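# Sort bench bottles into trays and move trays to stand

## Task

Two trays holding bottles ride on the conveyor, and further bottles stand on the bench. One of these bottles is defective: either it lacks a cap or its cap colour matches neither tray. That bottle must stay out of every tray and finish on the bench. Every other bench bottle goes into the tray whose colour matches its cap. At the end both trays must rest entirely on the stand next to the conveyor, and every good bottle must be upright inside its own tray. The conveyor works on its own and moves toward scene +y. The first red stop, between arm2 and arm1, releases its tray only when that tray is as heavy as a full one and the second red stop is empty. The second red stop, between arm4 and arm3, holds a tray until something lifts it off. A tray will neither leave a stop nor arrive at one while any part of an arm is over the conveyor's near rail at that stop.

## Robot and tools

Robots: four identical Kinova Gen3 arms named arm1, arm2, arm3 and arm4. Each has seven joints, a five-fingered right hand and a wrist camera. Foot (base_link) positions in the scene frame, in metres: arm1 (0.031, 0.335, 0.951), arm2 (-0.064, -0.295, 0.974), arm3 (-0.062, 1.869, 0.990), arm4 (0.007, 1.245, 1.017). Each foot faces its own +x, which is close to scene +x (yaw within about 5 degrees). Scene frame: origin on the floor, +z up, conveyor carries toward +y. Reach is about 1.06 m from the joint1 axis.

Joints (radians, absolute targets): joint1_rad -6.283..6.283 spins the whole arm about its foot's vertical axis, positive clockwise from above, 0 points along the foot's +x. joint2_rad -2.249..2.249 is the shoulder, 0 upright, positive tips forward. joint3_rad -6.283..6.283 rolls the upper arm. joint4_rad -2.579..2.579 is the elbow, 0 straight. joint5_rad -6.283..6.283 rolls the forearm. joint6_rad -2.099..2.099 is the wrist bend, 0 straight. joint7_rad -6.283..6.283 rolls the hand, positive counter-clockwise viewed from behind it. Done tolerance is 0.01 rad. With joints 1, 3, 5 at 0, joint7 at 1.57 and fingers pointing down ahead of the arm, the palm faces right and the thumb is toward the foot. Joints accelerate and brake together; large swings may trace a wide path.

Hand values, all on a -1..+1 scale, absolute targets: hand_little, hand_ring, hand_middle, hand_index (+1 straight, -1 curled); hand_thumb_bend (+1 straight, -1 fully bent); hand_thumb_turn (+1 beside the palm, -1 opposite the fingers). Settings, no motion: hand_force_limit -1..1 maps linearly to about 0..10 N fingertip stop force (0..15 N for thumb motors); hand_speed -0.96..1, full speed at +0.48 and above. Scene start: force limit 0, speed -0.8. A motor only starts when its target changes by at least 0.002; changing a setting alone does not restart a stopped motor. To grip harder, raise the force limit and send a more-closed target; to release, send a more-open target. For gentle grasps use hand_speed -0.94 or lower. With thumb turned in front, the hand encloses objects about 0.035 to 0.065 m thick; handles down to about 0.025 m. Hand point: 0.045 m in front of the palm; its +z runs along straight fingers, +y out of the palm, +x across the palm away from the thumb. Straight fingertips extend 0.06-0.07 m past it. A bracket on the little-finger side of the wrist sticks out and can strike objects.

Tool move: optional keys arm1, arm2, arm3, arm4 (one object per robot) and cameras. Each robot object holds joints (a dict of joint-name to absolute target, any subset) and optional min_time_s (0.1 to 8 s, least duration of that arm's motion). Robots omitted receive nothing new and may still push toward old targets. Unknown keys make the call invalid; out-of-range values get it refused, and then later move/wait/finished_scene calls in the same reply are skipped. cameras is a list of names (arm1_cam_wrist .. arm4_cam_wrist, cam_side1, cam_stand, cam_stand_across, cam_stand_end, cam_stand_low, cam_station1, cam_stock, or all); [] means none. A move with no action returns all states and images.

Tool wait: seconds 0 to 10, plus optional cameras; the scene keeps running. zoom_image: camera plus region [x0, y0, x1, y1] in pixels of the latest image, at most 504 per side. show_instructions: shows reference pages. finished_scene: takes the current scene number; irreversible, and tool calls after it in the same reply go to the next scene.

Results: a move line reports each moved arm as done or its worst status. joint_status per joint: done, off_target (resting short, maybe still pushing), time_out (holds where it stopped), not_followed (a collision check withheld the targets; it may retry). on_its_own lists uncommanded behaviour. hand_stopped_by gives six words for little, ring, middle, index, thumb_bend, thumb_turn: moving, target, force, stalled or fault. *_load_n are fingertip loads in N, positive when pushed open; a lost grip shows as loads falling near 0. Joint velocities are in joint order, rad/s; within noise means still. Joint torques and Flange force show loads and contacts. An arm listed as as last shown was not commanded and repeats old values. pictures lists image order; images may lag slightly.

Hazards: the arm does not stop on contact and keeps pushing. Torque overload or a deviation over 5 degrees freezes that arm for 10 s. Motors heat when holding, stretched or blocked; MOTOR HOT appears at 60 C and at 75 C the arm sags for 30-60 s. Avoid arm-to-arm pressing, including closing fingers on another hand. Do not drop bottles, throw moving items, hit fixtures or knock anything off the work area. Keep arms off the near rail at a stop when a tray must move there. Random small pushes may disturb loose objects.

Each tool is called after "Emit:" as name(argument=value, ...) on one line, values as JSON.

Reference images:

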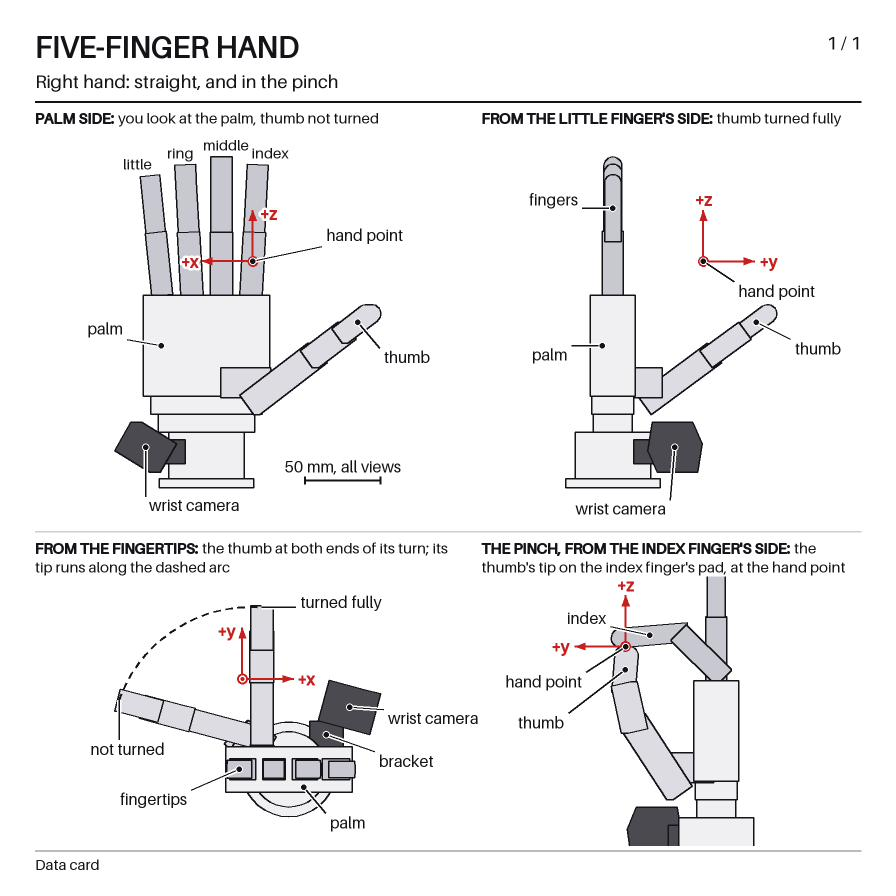

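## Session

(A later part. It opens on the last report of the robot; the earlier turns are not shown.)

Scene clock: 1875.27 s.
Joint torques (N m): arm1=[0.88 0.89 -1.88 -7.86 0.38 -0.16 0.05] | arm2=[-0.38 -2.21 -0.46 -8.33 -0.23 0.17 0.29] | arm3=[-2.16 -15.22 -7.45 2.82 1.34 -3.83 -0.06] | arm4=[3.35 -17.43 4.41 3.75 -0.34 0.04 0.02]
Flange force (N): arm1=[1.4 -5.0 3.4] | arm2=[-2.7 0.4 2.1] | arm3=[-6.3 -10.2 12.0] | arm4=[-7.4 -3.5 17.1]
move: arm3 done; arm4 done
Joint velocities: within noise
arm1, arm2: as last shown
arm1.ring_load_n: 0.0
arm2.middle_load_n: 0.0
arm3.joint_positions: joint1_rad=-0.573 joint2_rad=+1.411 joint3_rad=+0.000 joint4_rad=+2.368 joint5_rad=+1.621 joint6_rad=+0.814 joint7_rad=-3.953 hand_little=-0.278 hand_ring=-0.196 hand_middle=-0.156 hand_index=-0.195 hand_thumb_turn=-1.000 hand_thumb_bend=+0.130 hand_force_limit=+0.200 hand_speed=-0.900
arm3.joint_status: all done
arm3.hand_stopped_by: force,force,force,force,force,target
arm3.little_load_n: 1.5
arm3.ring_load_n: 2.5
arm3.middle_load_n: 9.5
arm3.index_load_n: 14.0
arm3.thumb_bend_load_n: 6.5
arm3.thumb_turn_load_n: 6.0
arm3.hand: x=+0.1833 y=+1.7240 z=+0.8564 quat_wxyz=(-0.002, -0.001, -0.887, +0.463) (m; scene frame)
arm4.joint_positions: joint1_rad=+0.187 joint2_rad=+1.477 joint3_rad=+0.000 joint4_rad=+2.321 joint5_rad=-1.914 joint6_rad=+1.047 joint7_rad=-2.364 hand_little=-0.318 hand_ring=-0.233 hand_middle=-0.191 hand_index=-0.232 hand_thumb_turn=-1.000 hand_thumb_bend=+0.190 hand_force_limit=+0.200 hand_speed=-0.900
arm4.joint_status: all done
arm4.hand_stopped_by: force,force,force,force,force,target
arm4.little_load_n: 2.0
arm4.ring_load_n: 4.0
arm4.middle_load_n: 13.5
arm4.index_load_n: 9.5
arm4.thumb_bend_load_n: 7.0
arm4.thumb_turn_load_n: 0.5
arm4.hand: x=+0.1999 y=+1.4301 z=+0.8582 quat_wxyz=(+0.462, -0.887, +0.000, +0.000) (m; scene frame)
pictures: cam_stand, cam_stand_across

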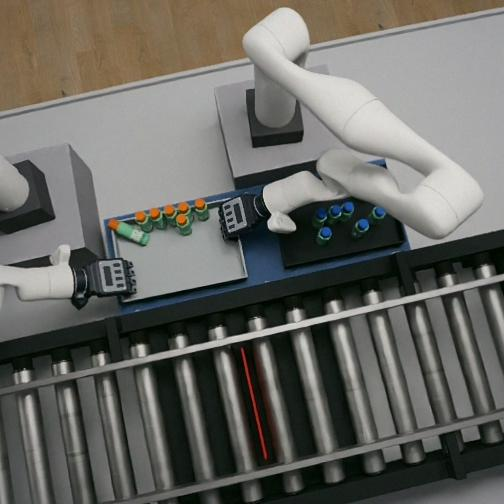

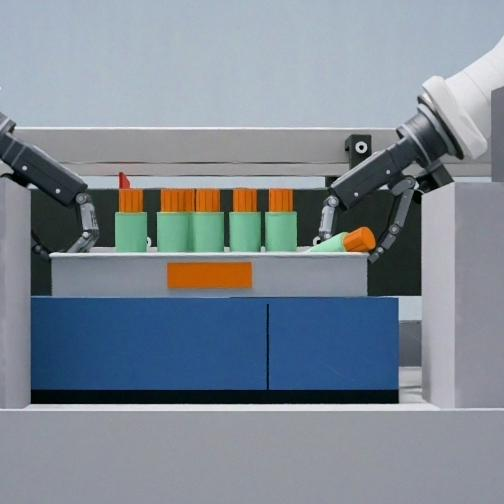

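Nearly level, six standing. Continue down.

Emit:
move(arm4={"joints":{"joint1_rad":0.1868,"joint2_rad":1.4874,"joint3_rad":0,"joint4_rad":2.3124,"joint5_rad":-1.9147,"joint6_rad":1.0481,"joint7_rad":-2.3621},"min_time_s":1.5}, arm3={"joints":{"joint1_rad":-0.5734,"joint2_rad":1.4219,"joint3_rad":0,"joint4_rad":2.3601,"joint5_rad":1.6238,"joint6_rad":0.8141,"joint7_rad":-3.9574},"min_time_s":1.5})

Emit:
move(arm4={"joints":{"joint1_rad":0.1868,"joint2_rad":1.4979,"joint3_rad":0,"joint4_rad":2.3039,"joint5_rad":-1.9157,"joint6_rad":1.0487,"joint7_rad":-2.3601},"min_time_s":1.5}, arm3={"joints":{"joint1_rad":-0.5734,"joint2_rad":1.433,"joint3_rad":0,"joint4_rad":2.3522,"joint5_rad":1.6269,"joint6_rad":0.8142,"joint7_rad":-3.9619},"min_time_s":1.5}, cameras=["cam_stand_across","cam_stand"])

Emit:
zoom_image(camera="cam_stand_across", region=[30, 100, 410, 320])

Scene clock: 1880.87 s.
Joint torques (N m): arm1=[0.85 0.92 -1.85 -7.84 0.36 -0.15 0.02] | arm2=[-0.4 -2.24 -0.45 -8.3 -0.23 0.16 0.27] | arm3=[-1.8 -14.69 -7.02 2.95 1.29 -3.74 -0.04] | arm4=[3.22 -17.54 3.88 3.88 -0.12 0.25 0.01]
Flange force (N): arm1=[1.5 -5.0 3.3] | arm2=[-2.7 0.5 1.9] | arm3=[-6.3 -10.1 9.8] | arm4=[-7.7 -2.7 16.8]
move: arm3 done; arm4 done
Joint velocities: within noise
arm1, arm2: as last shown
arm1.middle_load_n: 0.5
arm2.little_load_n: 0.5
arm3.joint_positions: joint1_rad=-0.573 joint2_rad=+1.422 joint3_rad=+0.000 joint4_rad=+2.360 joint5_rad=+1.624 joint6_rad=+0.814 joint7_rad=-3.957 hand_little=-0.278 hand_ring=-0.196 hand_middle=-0.156 hand_index=-0.195 hand_thumb_turn=-1.000 hand_thumb_bend=+0.130 hand_force_limit=+0.200 hand_speed=-0.900
arm3.joint_status: all done
arm3.hand_stopped_by: force,force,force,force,force,target
arm3.little_load_n: 1.0
arm3.ring_load_n: 2.5
arm3.middle_load_n: 9.5
arm3.index_load_n: 14.0
arm3.thumb_bend_load_n: 6.5
arm3.thumb_turn_load_n: 6.5
arm3.hand: x=+0.1833 y=+1.7240 z=+0.8524 quat_wxyz=(-0.002, -0.001, -0.887, +0.463) (m; scene frame)
arm4.joint_positions: joint1_rad=+0.187 joint2_rad=+1.487 joint3_rad=+0.000 joint4_rad=+2.312 joint5_rad=-1.915 joint6_rad=+1.048 joint7_rad=-2.362 hand_little=-0.318 hand_ring=-0.233 hand_middle=-0.191 hand_index=-0.232 hand_thumb_turn=-1.000 hand_thumb_bend=+0.190 hand_force_limit=+0.200 hand_speed=-0.900
arm4.joint_status: all done
arm4.hand_stopped_by: force,force,force,force,force,target
arm4.little_load_n: 1.5
arm4.ring_load_n: 4.0
arm4.middle_load_n: 13.0
arm4.index_load_n: 10.0
arm4.thumb_bend_load_n: 7.0
arm4.thumb_turn_load_n: 0.5
arm4.hand: x=+0.1999 y=+1.4301 z=+0.8542 quat_wxyz=(+0.462, -0.887, +0.000, +0.000) (m; scene frame)
pictures: none

Scene clock: 1882.67 s.
Joint torques (N m): arm1=[0.84 0.95 -1.87 -7.87 0.36 -0.14 0.04] | arm2=[-0.4 -2.21 -0.44 -8.36 -0.22 0.19 0.28] | arm3=[-2.18 -14.57 -7.68 -1.97 3.1 -3.89 0.02] | arm4=[0.08 -10.24 3.83 -0.36 -1.75 -2.23 0.04]
Flange force (N): arm1=[1.6 -5.0 3.5] | arm2=[-2.6 0.5 2.2] | arm3=[-0.2 -18.5 1.8] | arm4=[-3.9 -18.3 -9.7]
move: arm3 done; arm4 done
Joint velocities: within noise
arm1, arm2: as last shown
arm1.middle_load_n: 0.0
arm3.joint_positions: joint1_rad=-0.573 joint2_rad=+1.433 joint3_rad=+0.000 joint4_rad=+2.352 joint5_rad=+1.627 joint6_rad=+0.814 joint7_rad=-3.962 hand_little=-0.278 hand_ring=-0.196 hand_middle=-0.156 hand_index=-0.195 hand_thumb_turn=-1.000 hand_thumb_bend=+0.130 hand_force_limit=+0.200 hand_speed=-0.900
arm3.joint_status: all done
arm3.hand_stopped_by: force,force,force,force,force,target
arm3.little_load_n: 1.0
arm3.ring_load_n: 1.5
arm3.middle_load_n: 8.0
arm3.index_load_n: 11.5
arm3.thumb_bend_load_n: 6.0
arm3.thumb_turn_load_n: 1.0
arm3.hand: x=+0.1832 y=+1.7239 z=+0.8484 quat_wxyz=(-0.002, -0.001, -0.887, +0.463) (m; scene frame)
arm4.joint_positions: joint1_rad=+0.187 joint2_rad=+1.498 joint3_rad=+0.000 joint4_rad=+2.304 joint5_rad=-1.916 joint6_rad=+1.049 joint7_rad=-2.360 hand_little=-0.318 hand_ring=-0.233 hand_middle=-0.191 hand_index=-0.232 hand_thumb_turn=-1.000 hand_thumb_bend=+0.190 hand_force_limit=+0.200 hand_speed=-0.900
arm4.joint_status: all done
arm4.hand_stopped_by: force,force,force,force,force,target
arm4.little_load_n: 0.0
arm4.ring_load_n: 0.5
arm4.middle_load_n: 8.0
arm4.index_load_n: 5.5
arm4.thumb_bend_load_n: 7.5
arm4.thumb_turn_load_n: 0.5
arm4.hand: x=+0.1997 y=+1.4301 z=+0.8502 quat_wxyz=(+0.462, -0.887, +0.000, +0.000) (m; scene frame)
pictures: cam_stand, cam_stand_across

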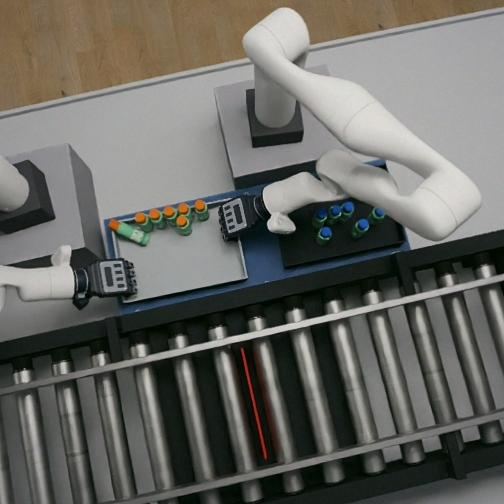

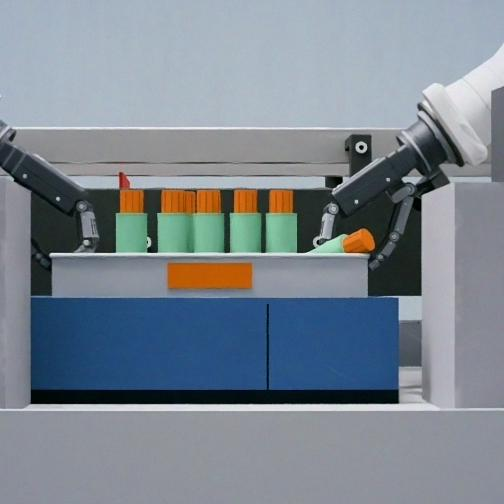

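Scaled by 1.326 from the camera's 504x504 image, which has a finer 720x720 frame.

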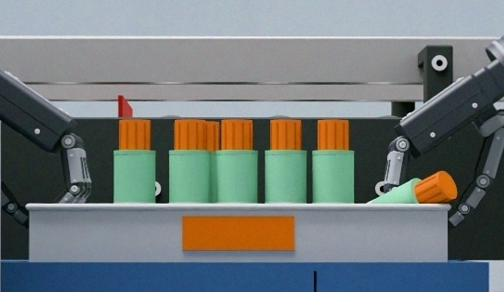

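Emit:
move(arm4={"joints":{"hand_middle":0.05,"hand_index":0.05,"hand_ring":0.05,"hand_little":0.05,"hand_thumb_bend":0.5,"hand_speed":-0.7}}, arm3={"joints":{"hand_middle":0.05,"hand_index":0.05,"hand_ring":0.05,"hand_little":0.05,"hand_thumb_bend":0.5,"hand_speed":-0.7}})

Emit:
move(arm4={"joints":{"joint1_rad":0.1868,"joint2_rad":1.4048,"joint3_rad":0,"joint4_rad":2.3768,"joint5_rad":-1.9044,"joint6_rad":1.0419,"joint7_rad":-2.3827},"min_time_s":2}, arm3={"joints":{"joint1_rad":-0.5734,"joint2_rad":1.3337,"joint3_rad":0,"joint4_rad":2.4191,"joint5_rad":1.5956,"joint6_rad":0.8129,"joint7_rad":-3.9164},"min_time_s":2})

Emit:
move(arm4={"joints":{"joint1_rad":0.1856,"joint2_rad":1.2025,"joint3_rad":0,"joint4_rad":2.4821,"joint5_rad":-1.8497,"joint6_rad":1.0134,"joint7_rad":-2.4901},"min_time_s":2}, arm3={"joints":{"joint1_rad":-0.5674,"joint2_rad":1.1178,"joint3_rad":0,"joint4_rad":2.5107,"joint5_rad":1.4846,"joint6_rad":0.8198,"joint7_rad":-3.747},"min_time_s":2}, cameras=["cam_stand_across","cam_stand","cam_stand_end"])

Emit:
zoom_image(camera="cam_stand", region=[90, 180, 260, 320])

Emit:
zoom_image(camera="cam_stand_across", region=[30, 100, 410, 320])

Scene clock: 1889.07 s.
Joint torques (N m): arm1=[0.9 0.95 -1.83 -7.86 0.4 -0.15 0.04] | arm2=[-0.41 -2.17 -0.49 -8.37 -0.24 0.15 0.25] | arm3=[0.56 -15.05 2.19 6.24 -0.91 1.38 -0.43] | arm4=[-0.47 -14.1 -1.76 4.21 1.19 1.26 -0.32]
Flange force (N): arm1=[1.6 -4.9 3.4] | arm2=[-2.6 0.2 2.2] | arm3=[0.0 5.7 2.0] | arm4=[-4.7 0.1 -0.9]
move: arm3 done; arm4 done
Joint velocities: within noise
arm1.joint_positions: joint1_rad=-0.800 joint2_rad=-0.378 joint3_rad=+0.000 joint4_rad=+1.600 joint5_rad=+0.300 joint6_rad=+1.900 joint7_rad=-2.000 hand_little=-1.000 hand_ring=-1.000 hand_middle=+0.200 hand_index=+0.200 hand_thumb_turn=-1.000 hand_thumb_bend=+0.700 hand_force_limit=-0.300 hand_speed=+0.000
arm1.joint_status: not commanded
arm1.hand_stopped_by: target,target,target,target,target,target
arm1.little_load_n: 0.0
arm1.ring_load_n: 0.0
arm1.middle_load_n: 0.0
arm1.index_load_n: 0.0
arm1.thumb_bend_load_n: 0.0
arm1.thumb_turn_load_n: 0.0
arm1.hand: x=+0.2241 y=+0.4359 z=+1.4130 quat_wxyz=(-0.088, +0.176, -0.975, +0.102) (m; scene frame)
arm2.joint_positions: joint1_rad=+0.900 joint2_rad=-0.372 joint3_rad=+0.000 joint4_rad=+1.600 joint5_rad=+0.000 joint6_rad=+1.950 joint7_rad=-1.900 hand_little=-1.000 hand_ring=-1.000 hand_middle=+0.200 hand_index=+0.200 hand_thumb_turn=-1.000 hand_thumb_bend=+0.680 hand_force_limit=-0.300 hand_speed=-0.800
arm2.joint_status: not commanded
arm2.hand_stopped_by: target,target,target,target,target,target
arm2.little_load_n: 0.0
arm2.ring_load_n: 0.0
arm2.middle_load_n: 0.0
arm2.index_load_n: 0.0
arm2.thumb_bend_load_n: 0.0
arm2.thumb_turn_load_n: 0.0
arm2.hand: x=+0.0552 y=-0.4345 z=+1.4321 quat_wxyz=(+0.020, -0.614, -0.789, -0.005) (m; scene frame)
arm3.joint_positions: joint1_rad=-0.573 joint2_rad=+1.433 joint3_rad=+0.000 joint4_rad=+2.352 joint5_rad=+1.627 joint6_rad=+0.814 joint7_rad=-3.962 hand_little=+0.050 hand_ring=+0.050 hand_middle=+0.050 hand_index=+0.050 hand_thumb_turn=-1.000 hand_thumb_bend=+0.500 hand_force_limit=+0.200 hand_speed=-0.700
arm3.joint_status: all done
arm3.hand_stopped_by: target,target,target,target,target,target
arm3.little_load_n: 0.0
arm3.ring_load_n: 0.0
arm3.middle_load_n: 0.0
arm3.index_load_n: 0.0
arm3.thumb_bend_load_n: 0.0
arm3.thumb_turn_load_n: 0.0
arm3.hand: x=+0.1832 y=+1.7239 z=+0.8484 quat_wxyz=(-0.002, -0.001, -0.887, +0.463) (m; scene frame)
arm4.joint_positions: joint1_rad=+0.187 joint2_rad=+1.498 joint3_rad=+0.000 joint4_rad=+2.304 joint5_rad=-1.916 joint6_rad=+1.049 joint7_rad=-2.360 hand_little=+0.050 hand_ring=+0.050 hand_middle=+0.050 hand_index=+0.050 hand_thumb_turn=-1.000 hand_thumb_bend=+0.500 hand_force_limit=+0.200 hand_speed=-0.700
arm4.joint_status: all done
arm4.hand_stopped_by: target,target,target,target,target,target
arm4.little_load_n: 0.0
arm4.ring_load_n: 0.0
arm4.middle_load_n: 0.0
arm4.index_load_n: 0.0
arm4.thumb_bend_load_n: 0.0
arm4.thumb_turn_load_n: 0.5
arm4.hand: x=+0.1997 y=+1.4301 z=+0.8502 quat_wxyz=(+0.462, -0.887, +0.000, +0.000) (m; scene frame)
pictures: none

Scene clock: 1891.37 s.
Joint torques (N m): arm1=[0.88 0.92 -1.85 -7.86 0.37 -0.17 0.05] | arm2=[-0.4 -2.19 -0.47 -8.36 -0.25 0.15 0.27] | arm3=[0.58 -14.9 2.13 5.99 -0.88 1.47 -0.44] | arm4=[-0.47 -13.93 -1.72 4.09 1.15 1.29 -0.36]
Flange force (N): arm1=[1.6 -4.9 3.3] | arm2=[-2.6 0.3 2.2] | arm3=[0.0 5.7 1.8] | arm4=[-4.9 0.3 -0.8]
move: arm3 done; arm4 done
Joint velocities: within noise
arm1, arm2: as last shown
arm3.joint_positions: joint1_rad=-0.573 joint2_rad=+1.334 joint3_rad=+0.000 joint4_rad=+2.419 joint5_rad=+1.596 joint6_rad=+0.813 joint7_rad=-3.916 hand_little=+0.050 hand_ring=+0.050 hand_middle=+0.050 hand_index=+0.050 hand_thumb_turn=-1.000 hand_thumb_bend=+0.500 hand_force_limit=+0.200 hand_speed=-0.700
arm3.joint_status: all done
arm3.hand_stopped_by: target,target,target,target,target,target
arm3.little_load_n: 0.0
arm3.ring_load_n: 0.0
arm3.middle_load_n: 0.0
arm3.index_load_n: 0.0
arm3.thumb_bend_load_n: 0.0
arm3.thumb_turn_load_n: 0.0
arm3.hand: x=+0.1833 y=+1.7241 z=+0.8835 quat_wxyz=(-0.002, +0.000, -0.887, +0.463) (m; scene frame)
arm4.joint_positions: joint1_rad=+0.187 joint2_rad=+1.405 joint3_rad=+0.000 joint4_rad=+2.377 joint5_rad=-1.904 joint6_rad=+1.042 joint7_rad=-2.383 hand_little=+0.050 hand_ring=+0.050 hand_middle=+0.050 hand_index=+0.050 hand_thumb_turn=-1.000 hand_thumb_bend=+0.500 hand_force_limit=+0.200 hand_speed=-0.700
arm4.joint_status: all done
arm4.hand_stopped_by: target,target,target,target,target,target
arm4.little_load_n: 0.0
arm4.ring_load_n: 0.0
arm4.middle_load_n: 0.0
arm4.index_load_n: 0.0
arm4.thumb_bend_load_n: 0.0
arm4.thumb_turn_load_n: 0.0
arm4.hand: x=+0.2000 y=+1.4301 z=+0.8853 quat_wxyz=(+0.463, -0.887, +0.000, +0.000) (m; scene frame)
pictures: none

Scene clock: 1893.70 s.
Joint torques (N m): arm1=[0.88 0.9 -1.86 -7.84 0.39 -0.16 0.05] | arm2=[-0.4 -2.22 -0.47 -8.4 -0.24 0.16 0.24] | arm3=[0.5 -14.34 1.93 5.12 -0.66 1.67 -0.41] | arm4=[-0.43 -13.66 -1.68 3.49 1.01 1.52 -0.36]
Flange force (N): arm1=[1.5 -4.9 3.3] | arm2=[-2.7 0.3 2.3] | arm3=[-0.5 5.8 1.6] | arm4=[-5.4 1.5 0.2]
move: arm3 done; arm4 done
Joint velocities: within noise
arm1, arm2: as last shown
arm3.joint_positions: joint1_rad=-0.567 joint2_rad=+1.118 joint3_rad=+0.000 joint4_rad=+2.511 joint5_rad=+1.485 joint6_rad=+0.820 joint7_rad=-3.747 hand_little=+0.050 hand_ring=+0.050 hand_middle=+0.050 hand_index=+0.050 hand_thumb_turn=-1.000 hand_thumb_bend=+0.500 hand_force_limit=+0.200 hand_speed=-0.700
arm3.joint_status: all done
arm3.hand_stopped_by: target,target,target,target,target,target
arm3.little_load_n: 0.0
arm3.ring_load_n: 0.0
arm3.middle_load_n: 0.0
arm3.index_load_n: 0.0
arm3.thumb_bend_load_n: 0.0
arm3.thumb_turn_load_n: 0.0
arm3.hand: x=+0.1861 y=+1.7242 z=+0.9484 quat_wxyz=(-0.002, -0.001, -0.887, +0.463) (m; scene frame)
arm4.joint_positions: joint1_rad=+0.186 joint2_rad=+1.202 joint3_rad=+0.000 joint4_rad=+2.482 joint5_rad=-1.850 joint6_rad=+1.013 joint7_rad=-2.490 hand_little=+0.050 hand_ring=+0.050 hand_middle=+0.050 hand_index=+0.050 hand_thumb_turn=-1.000 hand_thumb_bend=+0.500 hand_force_limit=+0.200 hand_speed=-0.700
arm4.joint_status: all done
arm4.hand_stopped_by: target,target,target,target,target,target
arm4.little_load_n: 0.0
arm4.ring_load_n: 0.0
arm4.middle_load_n: 0.0
arm4.index_load_n: 0.0
arm4.thumb_bend_load_n: -0.5
arm4.thumb_turn_load_n: 0.0
arm4.hand: x=+0.2030 y=+1.4299 z=+0.9502 quat_wxyz=(+0.462, -0.887, +0.000, +0.000) (m; scene frame)
pictures: cam_stand, cam_stand_across, cam_stand_end

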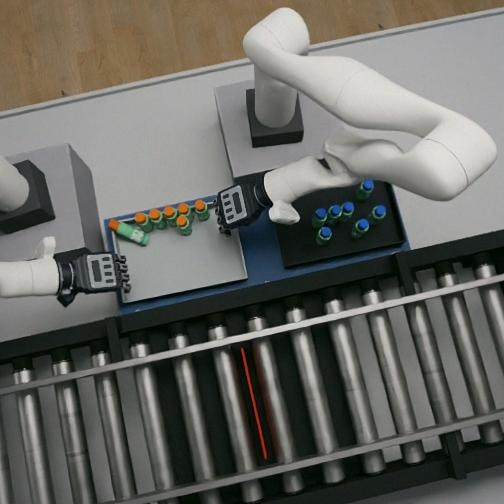

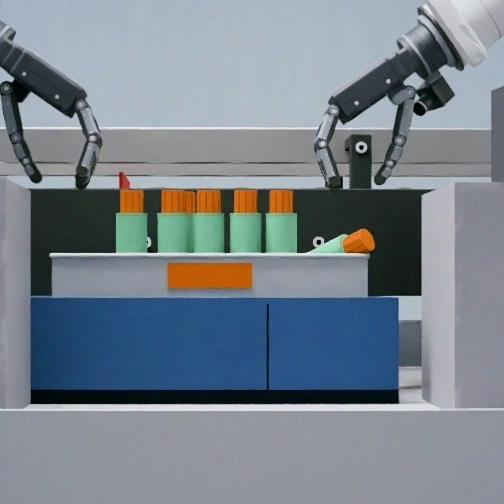

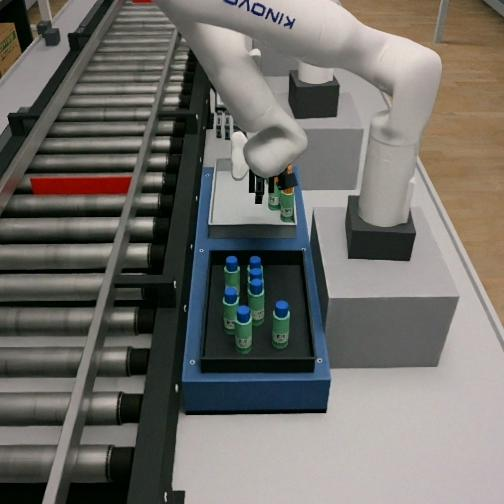

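Scaled by 2.965 from the camera's 504x504 image, which has a finer 720x720 frame.

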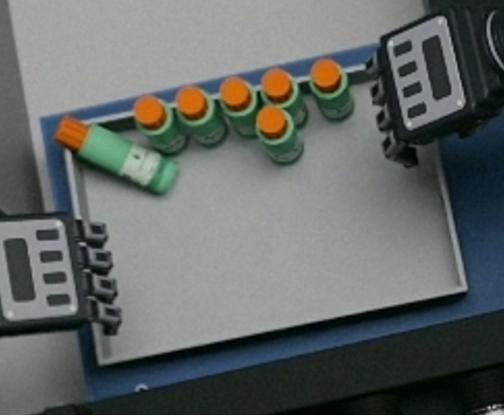

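Scaled by 1.326 from the camera's 504x504 image, which has a finer 720x720 frame.

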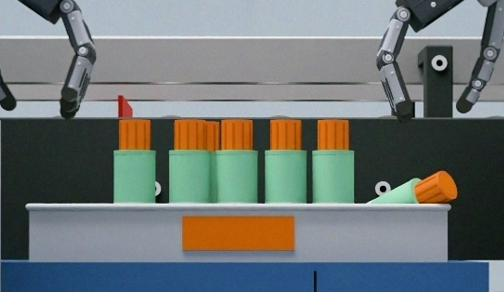

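Emit:
move(arm3={"joints":{"joint1_rad":-0.5674,"joint2_rad":0.6,"joint3_rad":0,"joint4_rad":2.4,"joint5_rad":1.2,"joint6_rad":1.0,"joint7_rad":-3.5},"min_time_s":2}, arm4={"joints":{"joint1_rad":0.1856,"joint2_rad":0.7,"joint3_rad":0,"joint4_rad":2.4,"joint5_rad":-1.7,"joint6_rad":1.0134,"joint7_rad":-2.6},"min_time_s":2})

Emit:
move(arm3={"joints":{"joint1_rad":0.3,"joint2_rad":-0.437,"joint3_rad":0,"joint4_rad":1.53,"joint5_rad":0,"joint6_rad":1.935,"joint7_rad":-2.03},"min_time_s":4}, arm4={"joints":{"joint1_rad":-1.8052,"joint2_rad":0.6497,"joint3_rad":0,"joint4_rad":2.2191,"joint5_rad":0.539,"joint6_rad":1.1888,"joint7_rad":-2.9719,"hand_little":-1,"hand_ring":-1,"hand_middle":0.2,"hand_index":0.2,"hand_thumb_bend":0.55,"hand_speed":-0.5},"min_time_s":5}, cameras=["cam_stand","cam_stand_end","cam_stand_across","arm4_cam_wrist"])

Emit:
zoom_image(camera="cam_stand", region=[40, 160, 260, 320])

Scene clock: 1999.80 s.
Joint torques (N m): arm1=[0.87 0.94 -1.88 -7.85 0.37 -0.17 0.05] | arm2=[-0.42 -2.21 -0.43 -8.35 -0.23 0.15 0.28] | arm3=[0.54 -13.27 1.23 -0.43 0.42 1.95 -0.48] | arm4=[-0.44 -13.16 -1.29 -1.28 -0.1 1.9 -0.34]
Flange force (N): arm1=[1.5 -5.0 3.4] | arm2=[-2.6 0.5 2.1] | arm3=[-0.2 5.5 1.1] | arm4=[-4.5 1.4 0.1]
move: arm3 done; arm4 done
Joint velocities: within noise
arm1, arm2: as last shown
arm2.middle_load_n: 0.5
arm2.index_load_n: 0.5
arm2.thumb_bend_load_n: -0.5
arm3.joint_positions: joint1_rad=-0.567 joint2_rad=+0.600 joint3_rad=+0.000 joint4_rad=+2.400 joint5_rad=+1.200 joint6_rad=+1.000 joint7_rad=-3.500 hand_little=+0.050 hand_ring=+0.050 hand_middle=+0.050 hand_index=+0.050 hand_thumb_turn=-1.000 hand_thumb_bend=+0.500 hand_force_limit=+0.200 hand_speed=-0.700
arm3.joint_status: all done
arm3.hand_stopped_by: target,target,target,target,target,target
arm3.little_load_n: 0.0
arm3.ring_load_n: 0.0
arm3.middle_load_n: 0.0
arm3.index_load_n: 0.0
arm3.thumb_bend_load_n: 0.0
arm3.thumb_turn_load_n: 0.0
arm3.hand: x=+0.3023 y=+1.7510 z=+1.0966 quat_wxyz=(-0.163, -0.144, -0.876, +0.431) (m; scene frame)
arm4.joint_positions: joint1_rad=+0.186 joint2_rad=+0.700 joint3_rad=+0.000 joint4_rad=+2.400 joint5_rad=-1.700 joint6_rad=+1.013 joint7_rad=-2.600 hand_little=+0.050 hand_ring=+0.050 hand_middle=+0.050 hand_index=+0.050 hand_thumb_turn=-1.000 hand_thumb_bend=+0.500 hand_force_limit=+0.200 hand_speed=-0.700
arm4.joint_status: all done
arm4.hand_stopped_by: target,target,target,target,target,target
arm4.little_load_n: 0.0
arm4.ring_load_n: 0.0
arm4.middle_load_n: 0.0
arm4.index_load_n: 0.0
arm4.thumb_bend_load_n: 0.0
arm4.thumb_turn_load_n: 0.0
arm4.hand: x=+0.3531 y=+1.4257 z=+1.0834 quat_wxyz=(+0.447, -0.860, -0.150, -0.198) (m; scene frame)
pictures: none

Scene clock: 2005.17 s.
Joint torques (N m): arm1=[0.88 0.9 -1.84 -7.83 0.39 -0.16 0.03] | arm2=[-0.42 -2.23 -0.46 -8.37 -0.26 0.15 0.27] | arm3=[0.56 -1.4 -0.34 -7.42 0.12 -0.33 -0.4] | arm4=[-0.41 -12.23 0.96 -1.41 0.32 1.81 -0.33]
Flange force (N): arm1=[1.4 -4.9 3.2] | arm2=[-2.7 0.4 2.1] | arm3=[-5.1 0.2 -2.0] | arm4=[0.1 -0.8 1.9]
move: arm3 done; arm4 done
Joint velocities: within noise
arm1, arm2: as last shown
arm2.middle_load_n: 0.0
arm2.index_load_n: 0.0
arm2.thumb_bend_load_n: 0.0
arm3.joint_positions: joint1_rad=+0.300 joint2_rad=-0.437 joint3_rad=+0.000 joint4_rad=+1.530 joint5_rad=+0.000 joint6_rad=+1.935 joint7_rad=-2.030 hand_little=+0.050 hand_ring=+0.050 hand_middle=+0.050 hand_index=+0.050 hand_thumb_turn=-1.000 hand_thumb_bend=+0.500 hand_force_limit=+0.200 hand_speed=-0.700
arm3.joint_status: all done
arm3.hand_stopped_by: target,target,target,target,target,target
arm3.little_load_n: 0.0
arm3.ring_load_n: 0.0
arm3.middle_load_n: 0.0
arm3.index_load_n: 0.0
arm3.thumb_bend_load_n: 0.0
arm3.thumb_turn_load_n: 0.0
arm3.hand: x=+0.1189 y=+1.8113 z=+1.4878 quat_wxyz=(-0.059, -0.412, -0.909, -0.002) (m; scene frame)
arm4.joint_positions: joint1_rad=-1.805 joint2_rad=+0.650 joint3_rad=+0.000 joint4_rad=+2.219 joint5_rad=+0.539 joint6_rad=+1.189 joint7_rad=-2.972 hand_little=-1.000 hand_ring=-1.000 hand_middle=+0.200 hand_index=+0.200 hand_thumb_turn=-1.000 hand_thumb_bend=+0.550 hand_force_limit=+0.200 hand_speed=-0.500
arm4.joint_status: all done
arm4.hand_stopped_by: target,target,target,target,target,target
arm4.little_load_n: 0.0
arm4.ring_load_n: 0.0
arm4.middle_load_n: 0.0
arm4.index_load_n: 0.0
arm4.thumb_bend_load_n: 0.0
arm4.thumb_turn_load_n: 0.0
arm4.hand: x=+0.1250 y=+1.4662 z=+1.1001 quat_wxyz=(-0.212, +0.406, -0.789, +0.410) (m; scene frame)
pictures: arm4_cam_wrist, cam_stand, cam_stand_across, cam_stand_end
camera_calibration:
arm4_cam_wrist: T_world_to_cam=[[-0.599998, 0.129547, -0.789443, 0.75204], [0.0583885, 0.991261, 0.118288, -1.58905], [0.797868, 0.0248784, -0.602319, 0.638966], [0, 0, 0, 1]] pos_world=[0.0341941, 1.46184, 1.16652]

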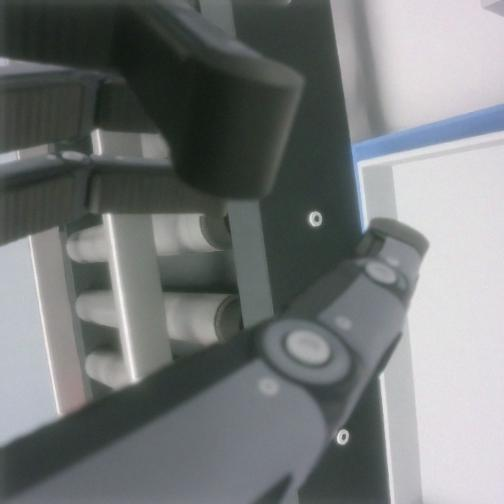

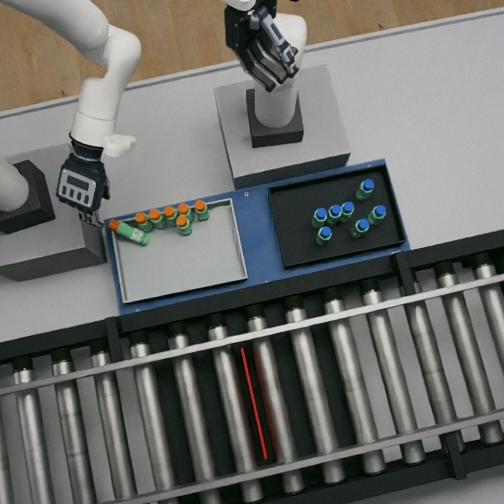

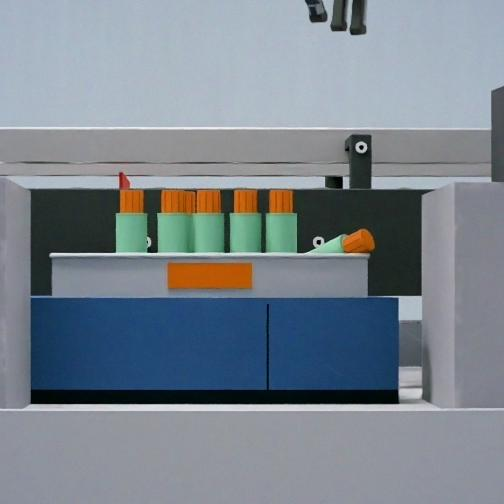

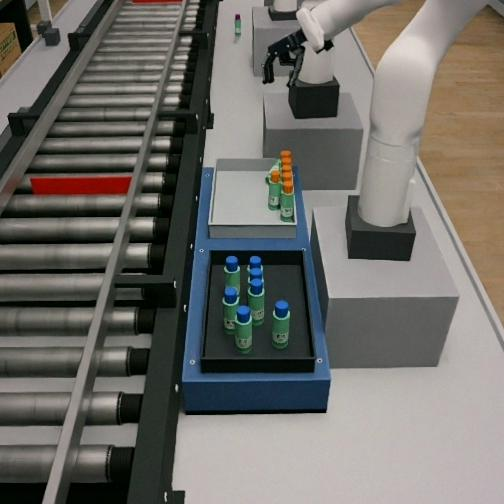

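Scaled by 2.291 from the camera's 504x504 image, which has a finer 720x720 frame.

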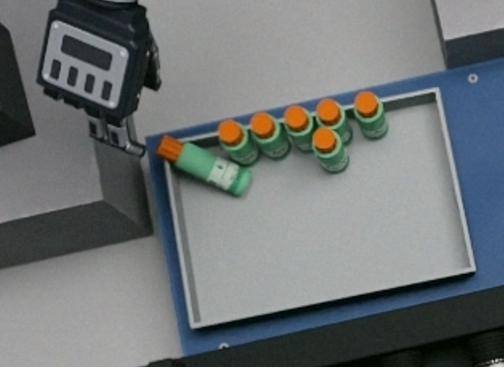

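Emit:
move(arm4={"joints":{"joint1_rad":-1.8052,"joint2_rad":1.0836,"joint3_rad":0,"joint4_rad":2.1619,"joint5_rad":0.6681,"joint6_rad":0.8768,"joint7_rad":-3.2201},"min_time_s":2.5}, cameras=["cam_stand","cam_stand_end","cam_stand_across","arm4_cam_wrist"])

Emit:
zoom_image(camera="cam_stand", region=[60, 170, 180, 260])

Emit:
zoom_image(camera="cam_stand_end", region=[200, 120, 340, 240])

Emit:
zoom_image(camera="cam_stand_across", region=[240, 140, 440, 300])

Scene clock: 2015.83 s.
Joint torques (N m): arm1=[0.88 0.89 -1.85 -7.82 0.38 -0.17 0.05] | arm2=[-0.46 -2.17 -0.46 -8.38 -0.24 0.18 0.25] | arm3=[0.48 -1.39 -0.32 -7.44 0.13 -0.35 -0.39] | arm4=[-0.43 -14.63 1.34 1.55 -0.06 1.89 -0.34]
Flange force (N): arm1=[1.4 -4.9 3.2] | arm2=[-2.6 0.3 2.4] | arm3=[-5.0 0.3 -2.0] | arm4=[0.1 -1.1 1.5]
move: arm4 done
Joint velocities: within noise
arm1, arm2, arm3: as last shown
arm4.joint_positions: joint1_rad=-1.805 joint2_rad=+1.084 joint3_rad=+0.000 joint4_rad=+2.162 joint5_rad=+0.668 joint6_rad=+0.877 joint7_rad=-3.220 hand_little=-1.000 hand_ring=-1.000 hand_middle=+0.200 hand_index=+0.200 hand_thumb_turn=-1.000 hand_thumb_bend=+0.550 hand_force_limit=+0.200 hand_speed=-0.500
arm4.joint_status: all done
arm4.hand_stopped_by: target,target,target,target,target,target
arm4.little_load_n: 0.0
arm4.ring_load_n: 0.0
arm4.middle_load_n: 0.0
arm4.index_load_n: -0.5
arm4.thumb_bend_load_n: 0.0
arm4.thumb_turn_load_n: 0.0
arm4.hand: x=+0.1250 y=+1.4664 z=+0.9521 quat_wxyz=(-0.212, +0.406, -0.789, +0.410) (m; scene frame)
pictures: arm4_cam_wrist, cam_stand, cam_stand_across, cam_stand_end
camera_calibration:
arm4_cam_wrist: T_world_to_cam=[[-0.599871, 0.129673, -0.789518, 0.635051], [0.0585294, 0.991247, 0.118336, -1.57187], [0.797953, 0.0247763, -0.60221, 0.549851], [0, 0, 0, 1]] pos_world=[0.0341941, 1.46214, 1.01852]

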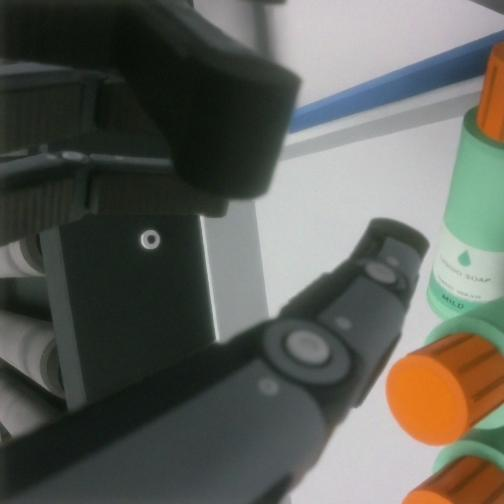

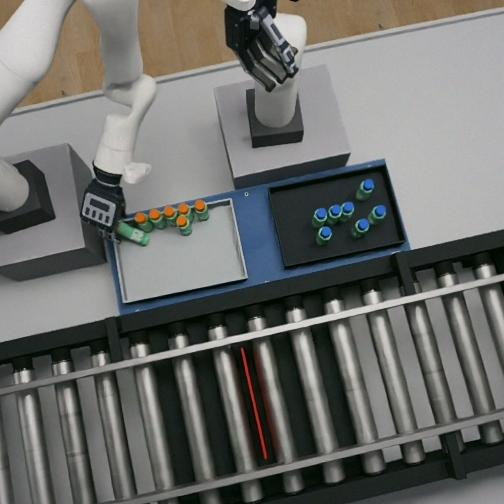

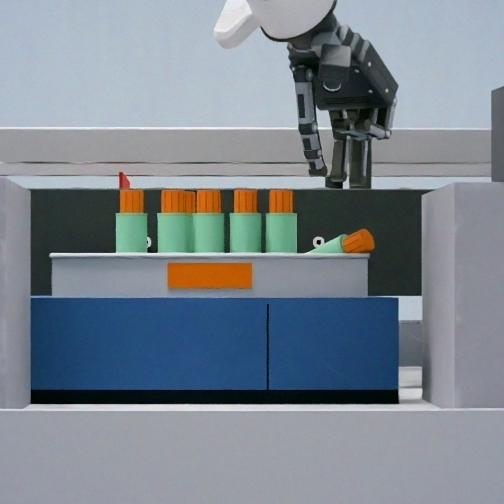

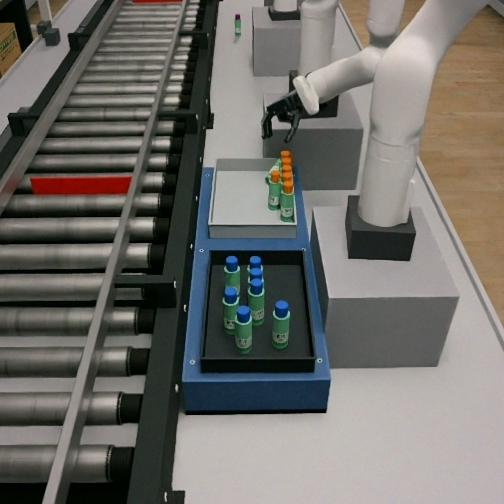

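Scaled by 4.200 from the camera's 504x504 image, which has a finer 720x720 frame.

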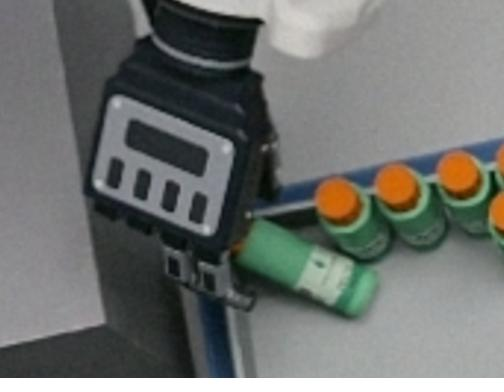

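Scaled by 3.600 from the camera's 504x504 image, which has a finer 720x720 frame.

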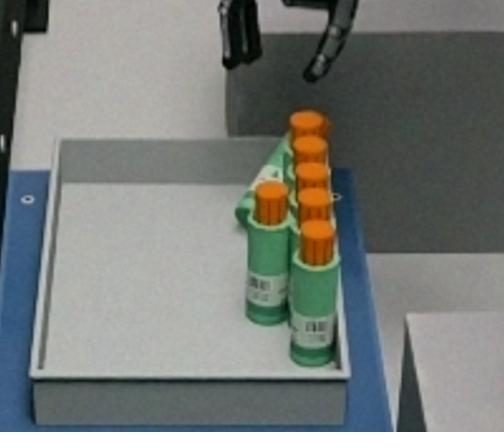

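Scaled by 2.520 from the camera's 504x504 image, which has a finer 720x720 frame.

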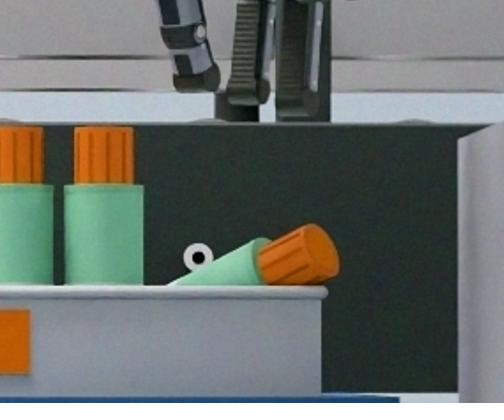

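Emit:
move(arm4={"joints":{"joint1_rad":-1.795,"joint2_rad":1.0853,"joint3_rad":0,"joint4_rad":2.1778,"joint5_rad":0.6884,"joint6_rad":0.8639,"joint7_rad":-3.2357},"min_time_s":1})

Emit:
move(arm4={"joints":{"joint1_rad":-1.795,"joint2_rad":1.1976,"joint3_rad":0,"joint4_rad":2.1287,"joint5_rad":0.7252,"joint6_rad":0.8157,"joint7_rad":-3.2909},"min_time_s":1.5}, cameras=["cam_stand","cam_stand_end","cam_stand_across"])

Emit:
zoom_image(camera="cam_stand", region=[60, 170, 180, 260])

Emit:
zoom_image(camera="cam_stand_end", region=[200, 120, 340, 240])

Emit:
zoom_image(camera="cam_stand_across", region=[240, 140, 440, 300])

Scene clock: 2043.07 s.
Joint torques (N m): arm1=[0.86 0.91 -1.87 -7.85 0.38 -0.17 0.03] | arm2=[-0.43 -2.19 -0.48 -8.36 -0.23 0.15 0.26] | arm3=[0.58 -1.39 -0.34 -7.45 0.13 -0.37 -0.39] | arm4=[-0.49 -14.57 1.43 1.68 -0.17 1.83 -0.34]
Flange force (N): arm1=[1.5 -5.0 3.3] | arm2=[-2.6 0.3 2.1] | arm3=[-5.0 0.2 -2.0] | arm4=[-0.1 -1.0 1.5]
move: arm4 done
Joint velocities: within noise
arm1, arm2, arm3: as last shown
arm3.index_load_n: 0.5
arm4.joint_positions: joint1_rad=-1.795 joint2_rad=+1.085 joint3_rad=+0.000 joint4_rad=+2.178 joint5_rad=+0.688 joint6_rad=+0.864 joint7_rad=-3.236 hand_little=-1.000 hand_ring=-1.000 hand_middle=+0.200 hand_index=+0.200 hand_thumb_turn=-1.000 hand_thumb_bend=+0.550 hand_force_limit=+0.200 hand_speed=-0.500
arm4.joint_status: all done
arm4.hand_stopped_by: target,target,target,target,target,target
arm4.little_load_n: 0.0
arm4.ring_load_n: 0.0
arm4.middle_load_n: 0.0
arm4.index_load_n: 0.0
arm4.thumb_bend_load_n: 0.0
arm4.thumb_turn_load_n: 0.0
arm4.hand: x=+0.1300 y=+1.4624 z=+0.9521 quat_wxyz=(-0.212, +0.406, -0.789, +0.410) (m; scene frame)
pictures: none

Scene clock: 2044.87 s.
Joint torques (N m): arm1=[0.9 0.94 -1.81 -7.84 0.4 -0.17 0.04] | arm2=[-0.42 -2.21 -0.46 -8.34 -0.23 0.17 0.26] | arm3=[0.5 -1.37 -0.33 -7.45 0.11 -0.35 -0.39] | arm4=[-0.41 -14.95 1.49 2.16 -0.1 1.83 -0.37]
Flange force (N): arm1=[1.6 -4.8 3.3] | arm2=[-2.7 0.4 2.1] | arm3=[-5.0 0.3 -1.9] | arm4=[0.1 -1.1 1.1]
move: arm4 done
Joint velocities: within noise
arm1, arm2, arm3: as last shown
arm1.ring_load_n: 0.5
arm1.thumb_bend_load_n: -0.5
arm2.index_load_n: 0.5
arm3.index_load_n: 0.0
arm4.joint_positions: joint1_rad=-1.795 joint2_rad=+1.198 joint3_rad=+0.000 joint4_rad=+2.129 joint5_rad=+0.725 joint6_rad=+0.816 joint7_rad=-3.291 hand_little=-1.000 hand_ring=-1.000 hand_middle=+0.200 hand_index=+0.200 hand_thumb_turn=-1.000 hand_thumb_bend=+0.550 hand_force_limit=+0.200 hand_speed=-0.500
arm4.joint_status: all done
arm4.hand_stopped_by: target,target,target,target,target,target
arm4.little_load_n: 0.0
arm4.ring_load_n: 0.0
arm4.middle_load_n: 0.0
arm4.index_load_n: 0.5
arm4.thumb_bend_load_n: 0.0
arm4.thumb_turn_load_n: 0.0
arm4.hand: x=+0.1299 y=+1.4625 z=+0.9121 quat_wxyz=(-0.212, +0.406, -0.789, +0.410) (m; scene frame)
pictures: cam_stand, cam_stand_across, cam_stand_end

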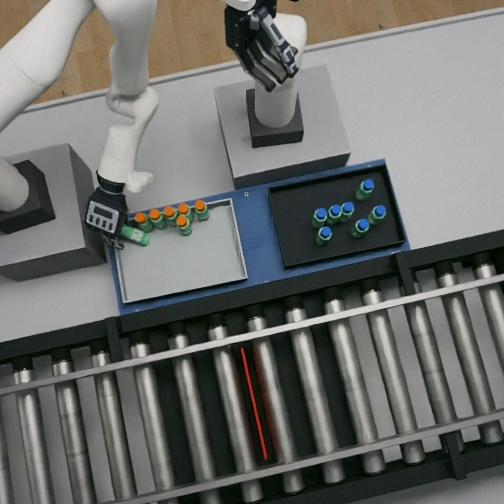

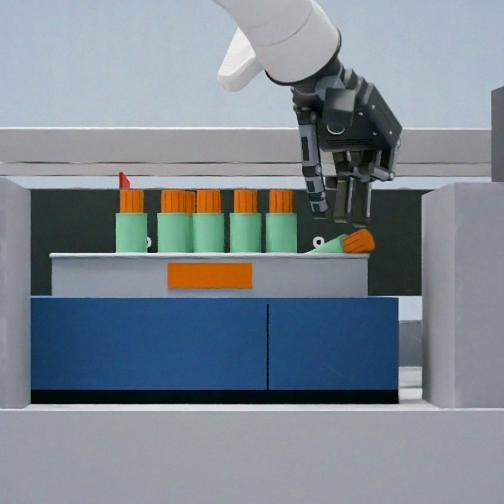

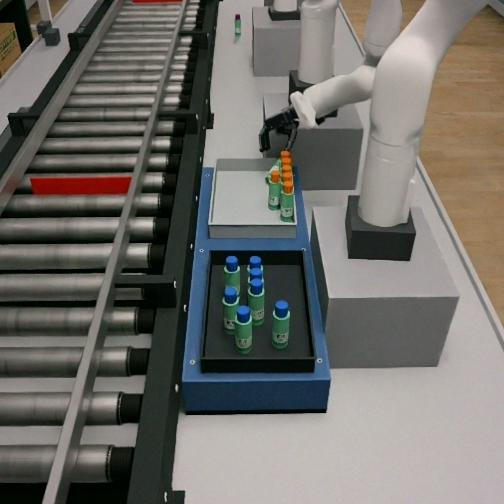

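Scaled by 4.200 from the camera's 504x504 image, which has a finer 720x720 frame.

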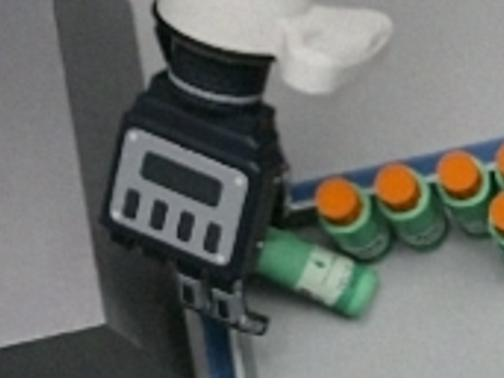

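Scaled by 3.600 from the camera's 504x504 image, which has a finer 720x720 frame.

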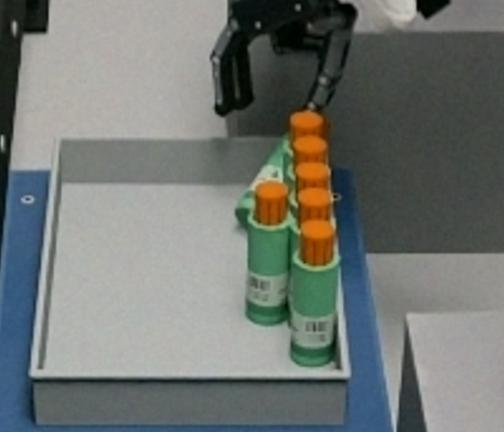

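Scaled by 2.520 from the camera's 504x504 image, which has a finer 720x720 frame.

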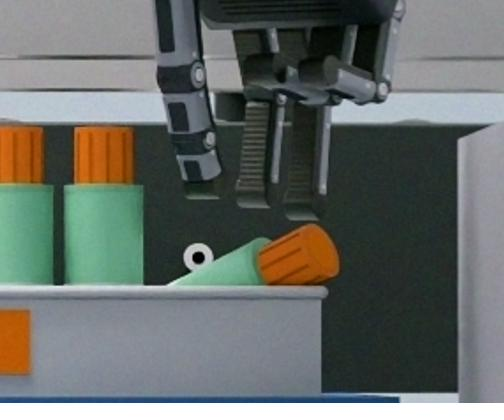

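Emit:
move(arm4={"joints":{"joint1_rad":-1.795,"joint2_rad":1.2704,"joint3_rad":0,"joint4_rad":2.0872,"joint5_rad":0.7458,"joint6_rad":0.7925,"joint7_rad":-3.3204},"min_time_s":1.5}, cameras=["cam_stand","cam_stand_end","cam_stand_across","arm4_cam_wrist"])

Emit:
zoom_image(camera="cam_stand", region=[90, 200, 170, 260])

Emit:
zoom_image(camera="cam_stand_end", region=[240, 130, 320, 200])

Emit:
zoom_image(camera="cam_stand_across", region=[280, 180, 400, 270])

Scene clock: 2073.37 s.
Joint torques (N m): arm1=[0.84 0.93 -1.84 -7.85 0.38 -0.16 0.03] | arm2=[-0.42 -2.2 -0.43 -8.37 -0.23 0.17 0.26] | arm3=[0.5 -1.41 -0.36 -7.47 0.12 -0.37 -0.42] | arm4=[-0.22 -13.85 0.81 1.92 -0.21 0.86 -0.27]
Flange force (N): arm1=[1.6 -5.0 3.4] | arm2=[-2.6 0.5 2.3] | arm3=[-5.1 0.1 -1.9] | arm4=[-0.9 -4.5 -2.7]
move: arm4 done
Joint velocities: within noise
arm1.joint_positions: joint1_rad=-0.800 joint2_rad=-0.378 joint3_rad=+0.000 joint4_rad=+1.600 joint5_rad=+0.300 joint6_rad=+1.900 joint7_rad=-2.000 hand_little=-1.000 hand_ring=-1.000 hand_middle=+0.200 hand_index=+0.200 hand_thumb_turn=-1.000 hand_thumb_bend=+0.700 hand_force_limit=-0.300 hand_speed=+0.000
arm1.joint_status: not commanded
arm1.hand_stopped_by: target,target,target,target,target,target
arm1.little_load_n: 0.0
arm1.ring_load_n: 0.0
arm1.middle_load_n: 0.0
arm1.index_load_n: 0.0
arm1.thumb_bend_load_n: 0.0
arm1.thumb_turn_load_n: 0.5
arm1.hand: x=+0.2241 y=+0.4359 z=+1.4130 quat_wxyz=(-0.088, +0.176, -0.975, +0.102) (m; scene frame)
arm2.joint_positions: joint1_rad=+0.900 joint2_rad=-0.372 joint3_rad=+0.000 joint4_rad=+1.600 joint5_rad=+0.000 joint6_rad=+1.950 joint7_rad=-1.900 hand_little=-1.000 hand_ring=-1.000 hand_middle=+0.200 hand_index=+0.200 hand_thumb_turn=-1.000 hand_thumb_bend=+0.680 hand_force_limit=-0.300 hand_speed=-0.800
arm2.joint_status: not commanded
arm2.hand_stopped_by: target,target,target,target,target,target
arm2.little_load_n: 0.0
arm2.ring_load_n: 0.0
arm2.middle_load_n: 0.0
arm2.index_load_n: 0.0
arm2.thumb_bend_load_n: 0.0
arm2.thumb_turn_load_n: 0.0
arm2.hand: x=+0.0552 y=-0.4345 z=+1.4321 quat_wxyz=(+0.020, -0.614, -0.789, -0.005) (m; scene frame)
arm3: as last shown
arm4.joint_positions: joint1_rad=-1.795 joint2_rad=+1.270 joint3_rad=+0.000 joint4_rad=+2.087 joint5_rad=+0.746 joint6_rad=+0.793 joint7_rad=-3.320 hand_little=-1.000 hand_ring=-1.000 hand_middle=+0.200 hand_index=+0.200 hand_thumb_turn=-1.000 hand_thumb_bend=+0.550 hand_force_limit=+0.200 hand_speed=-0.500
arm4.joint_status: all done
arm4.hand_stopped_by: target,target,target,target,target,target
arm4.little_load_n: 0.0
arm4.ring_load_n: 0.0
arm4.middle_load_n: -1.0
arm4.index_load_n: 0.0
arm4.thumb_bend_load_n: 0.5
arm4.thumb_turn_load_n: 0.5
arm4.hand: x=+0.1298 y=+1.4631 z=+0.8852 quat_wxyz=(-0.212, +0.406, -0.789, +0.410) (m; scene frame)
pictures: arm4_cam_wrist, cam_stand, cam_stand_across, cam_stand_end
camera_calibration:
arm4_cam_wrist: T_world_to_cam=[[-0.599837, 0.12973, -0.789535, 0.585484], [0.0583161, 0.991232, 0.118566, -1.56106], [0.797994, 0.025078, -0.602143, 0.505312], [0, 0, 0, 1]] pos_world=[0.0389942, 1.45874, 0.951619]

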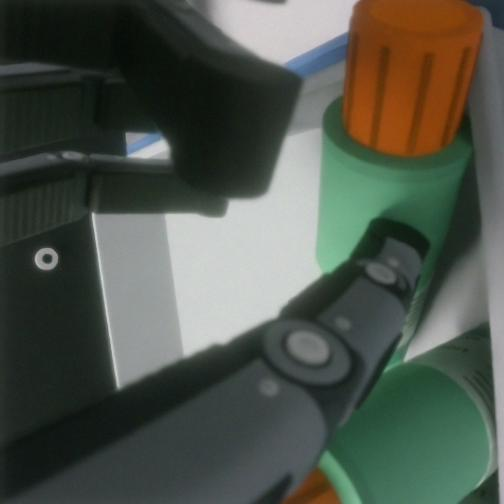

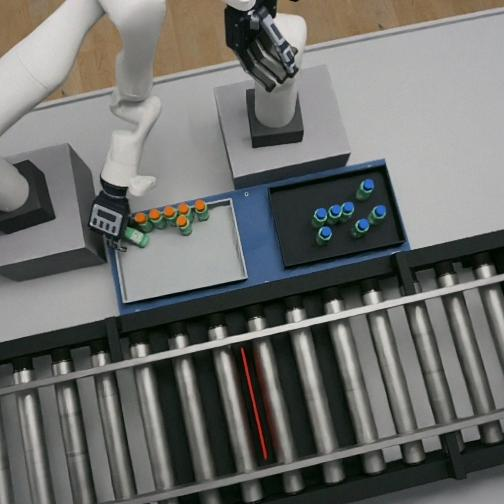

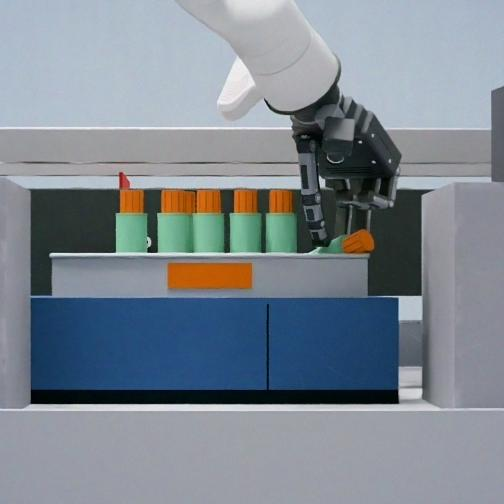

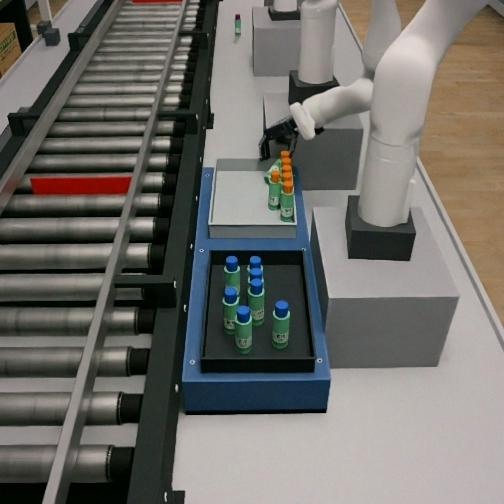

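Scaled by 6.300 from the camera's 504x504 image, which has a finer 720x720 frame.

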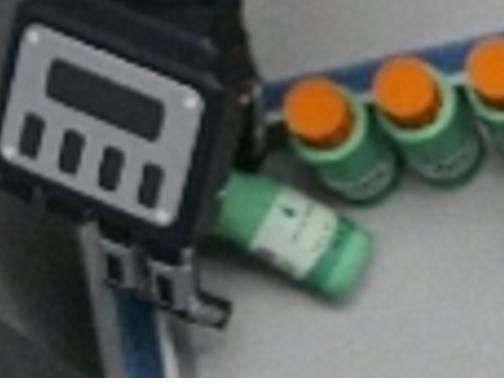

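Scaled by 6.300 from the camera's 504x504 image, which has a finer 720x720 frame.

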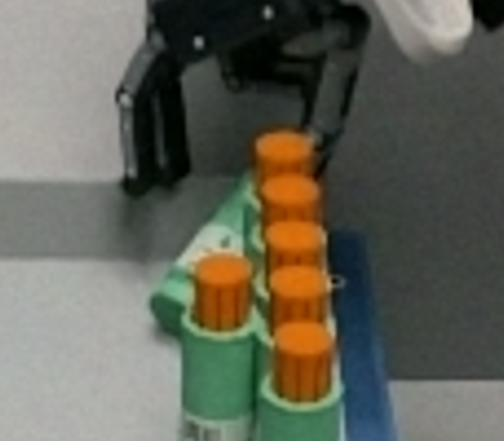

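Scaled by 4.200 from the camera's 504x504 image, which has a finer 720x720 frame.

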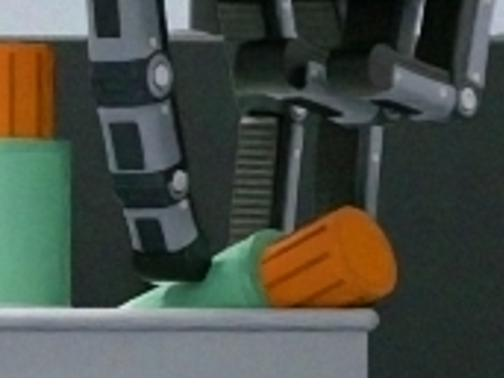

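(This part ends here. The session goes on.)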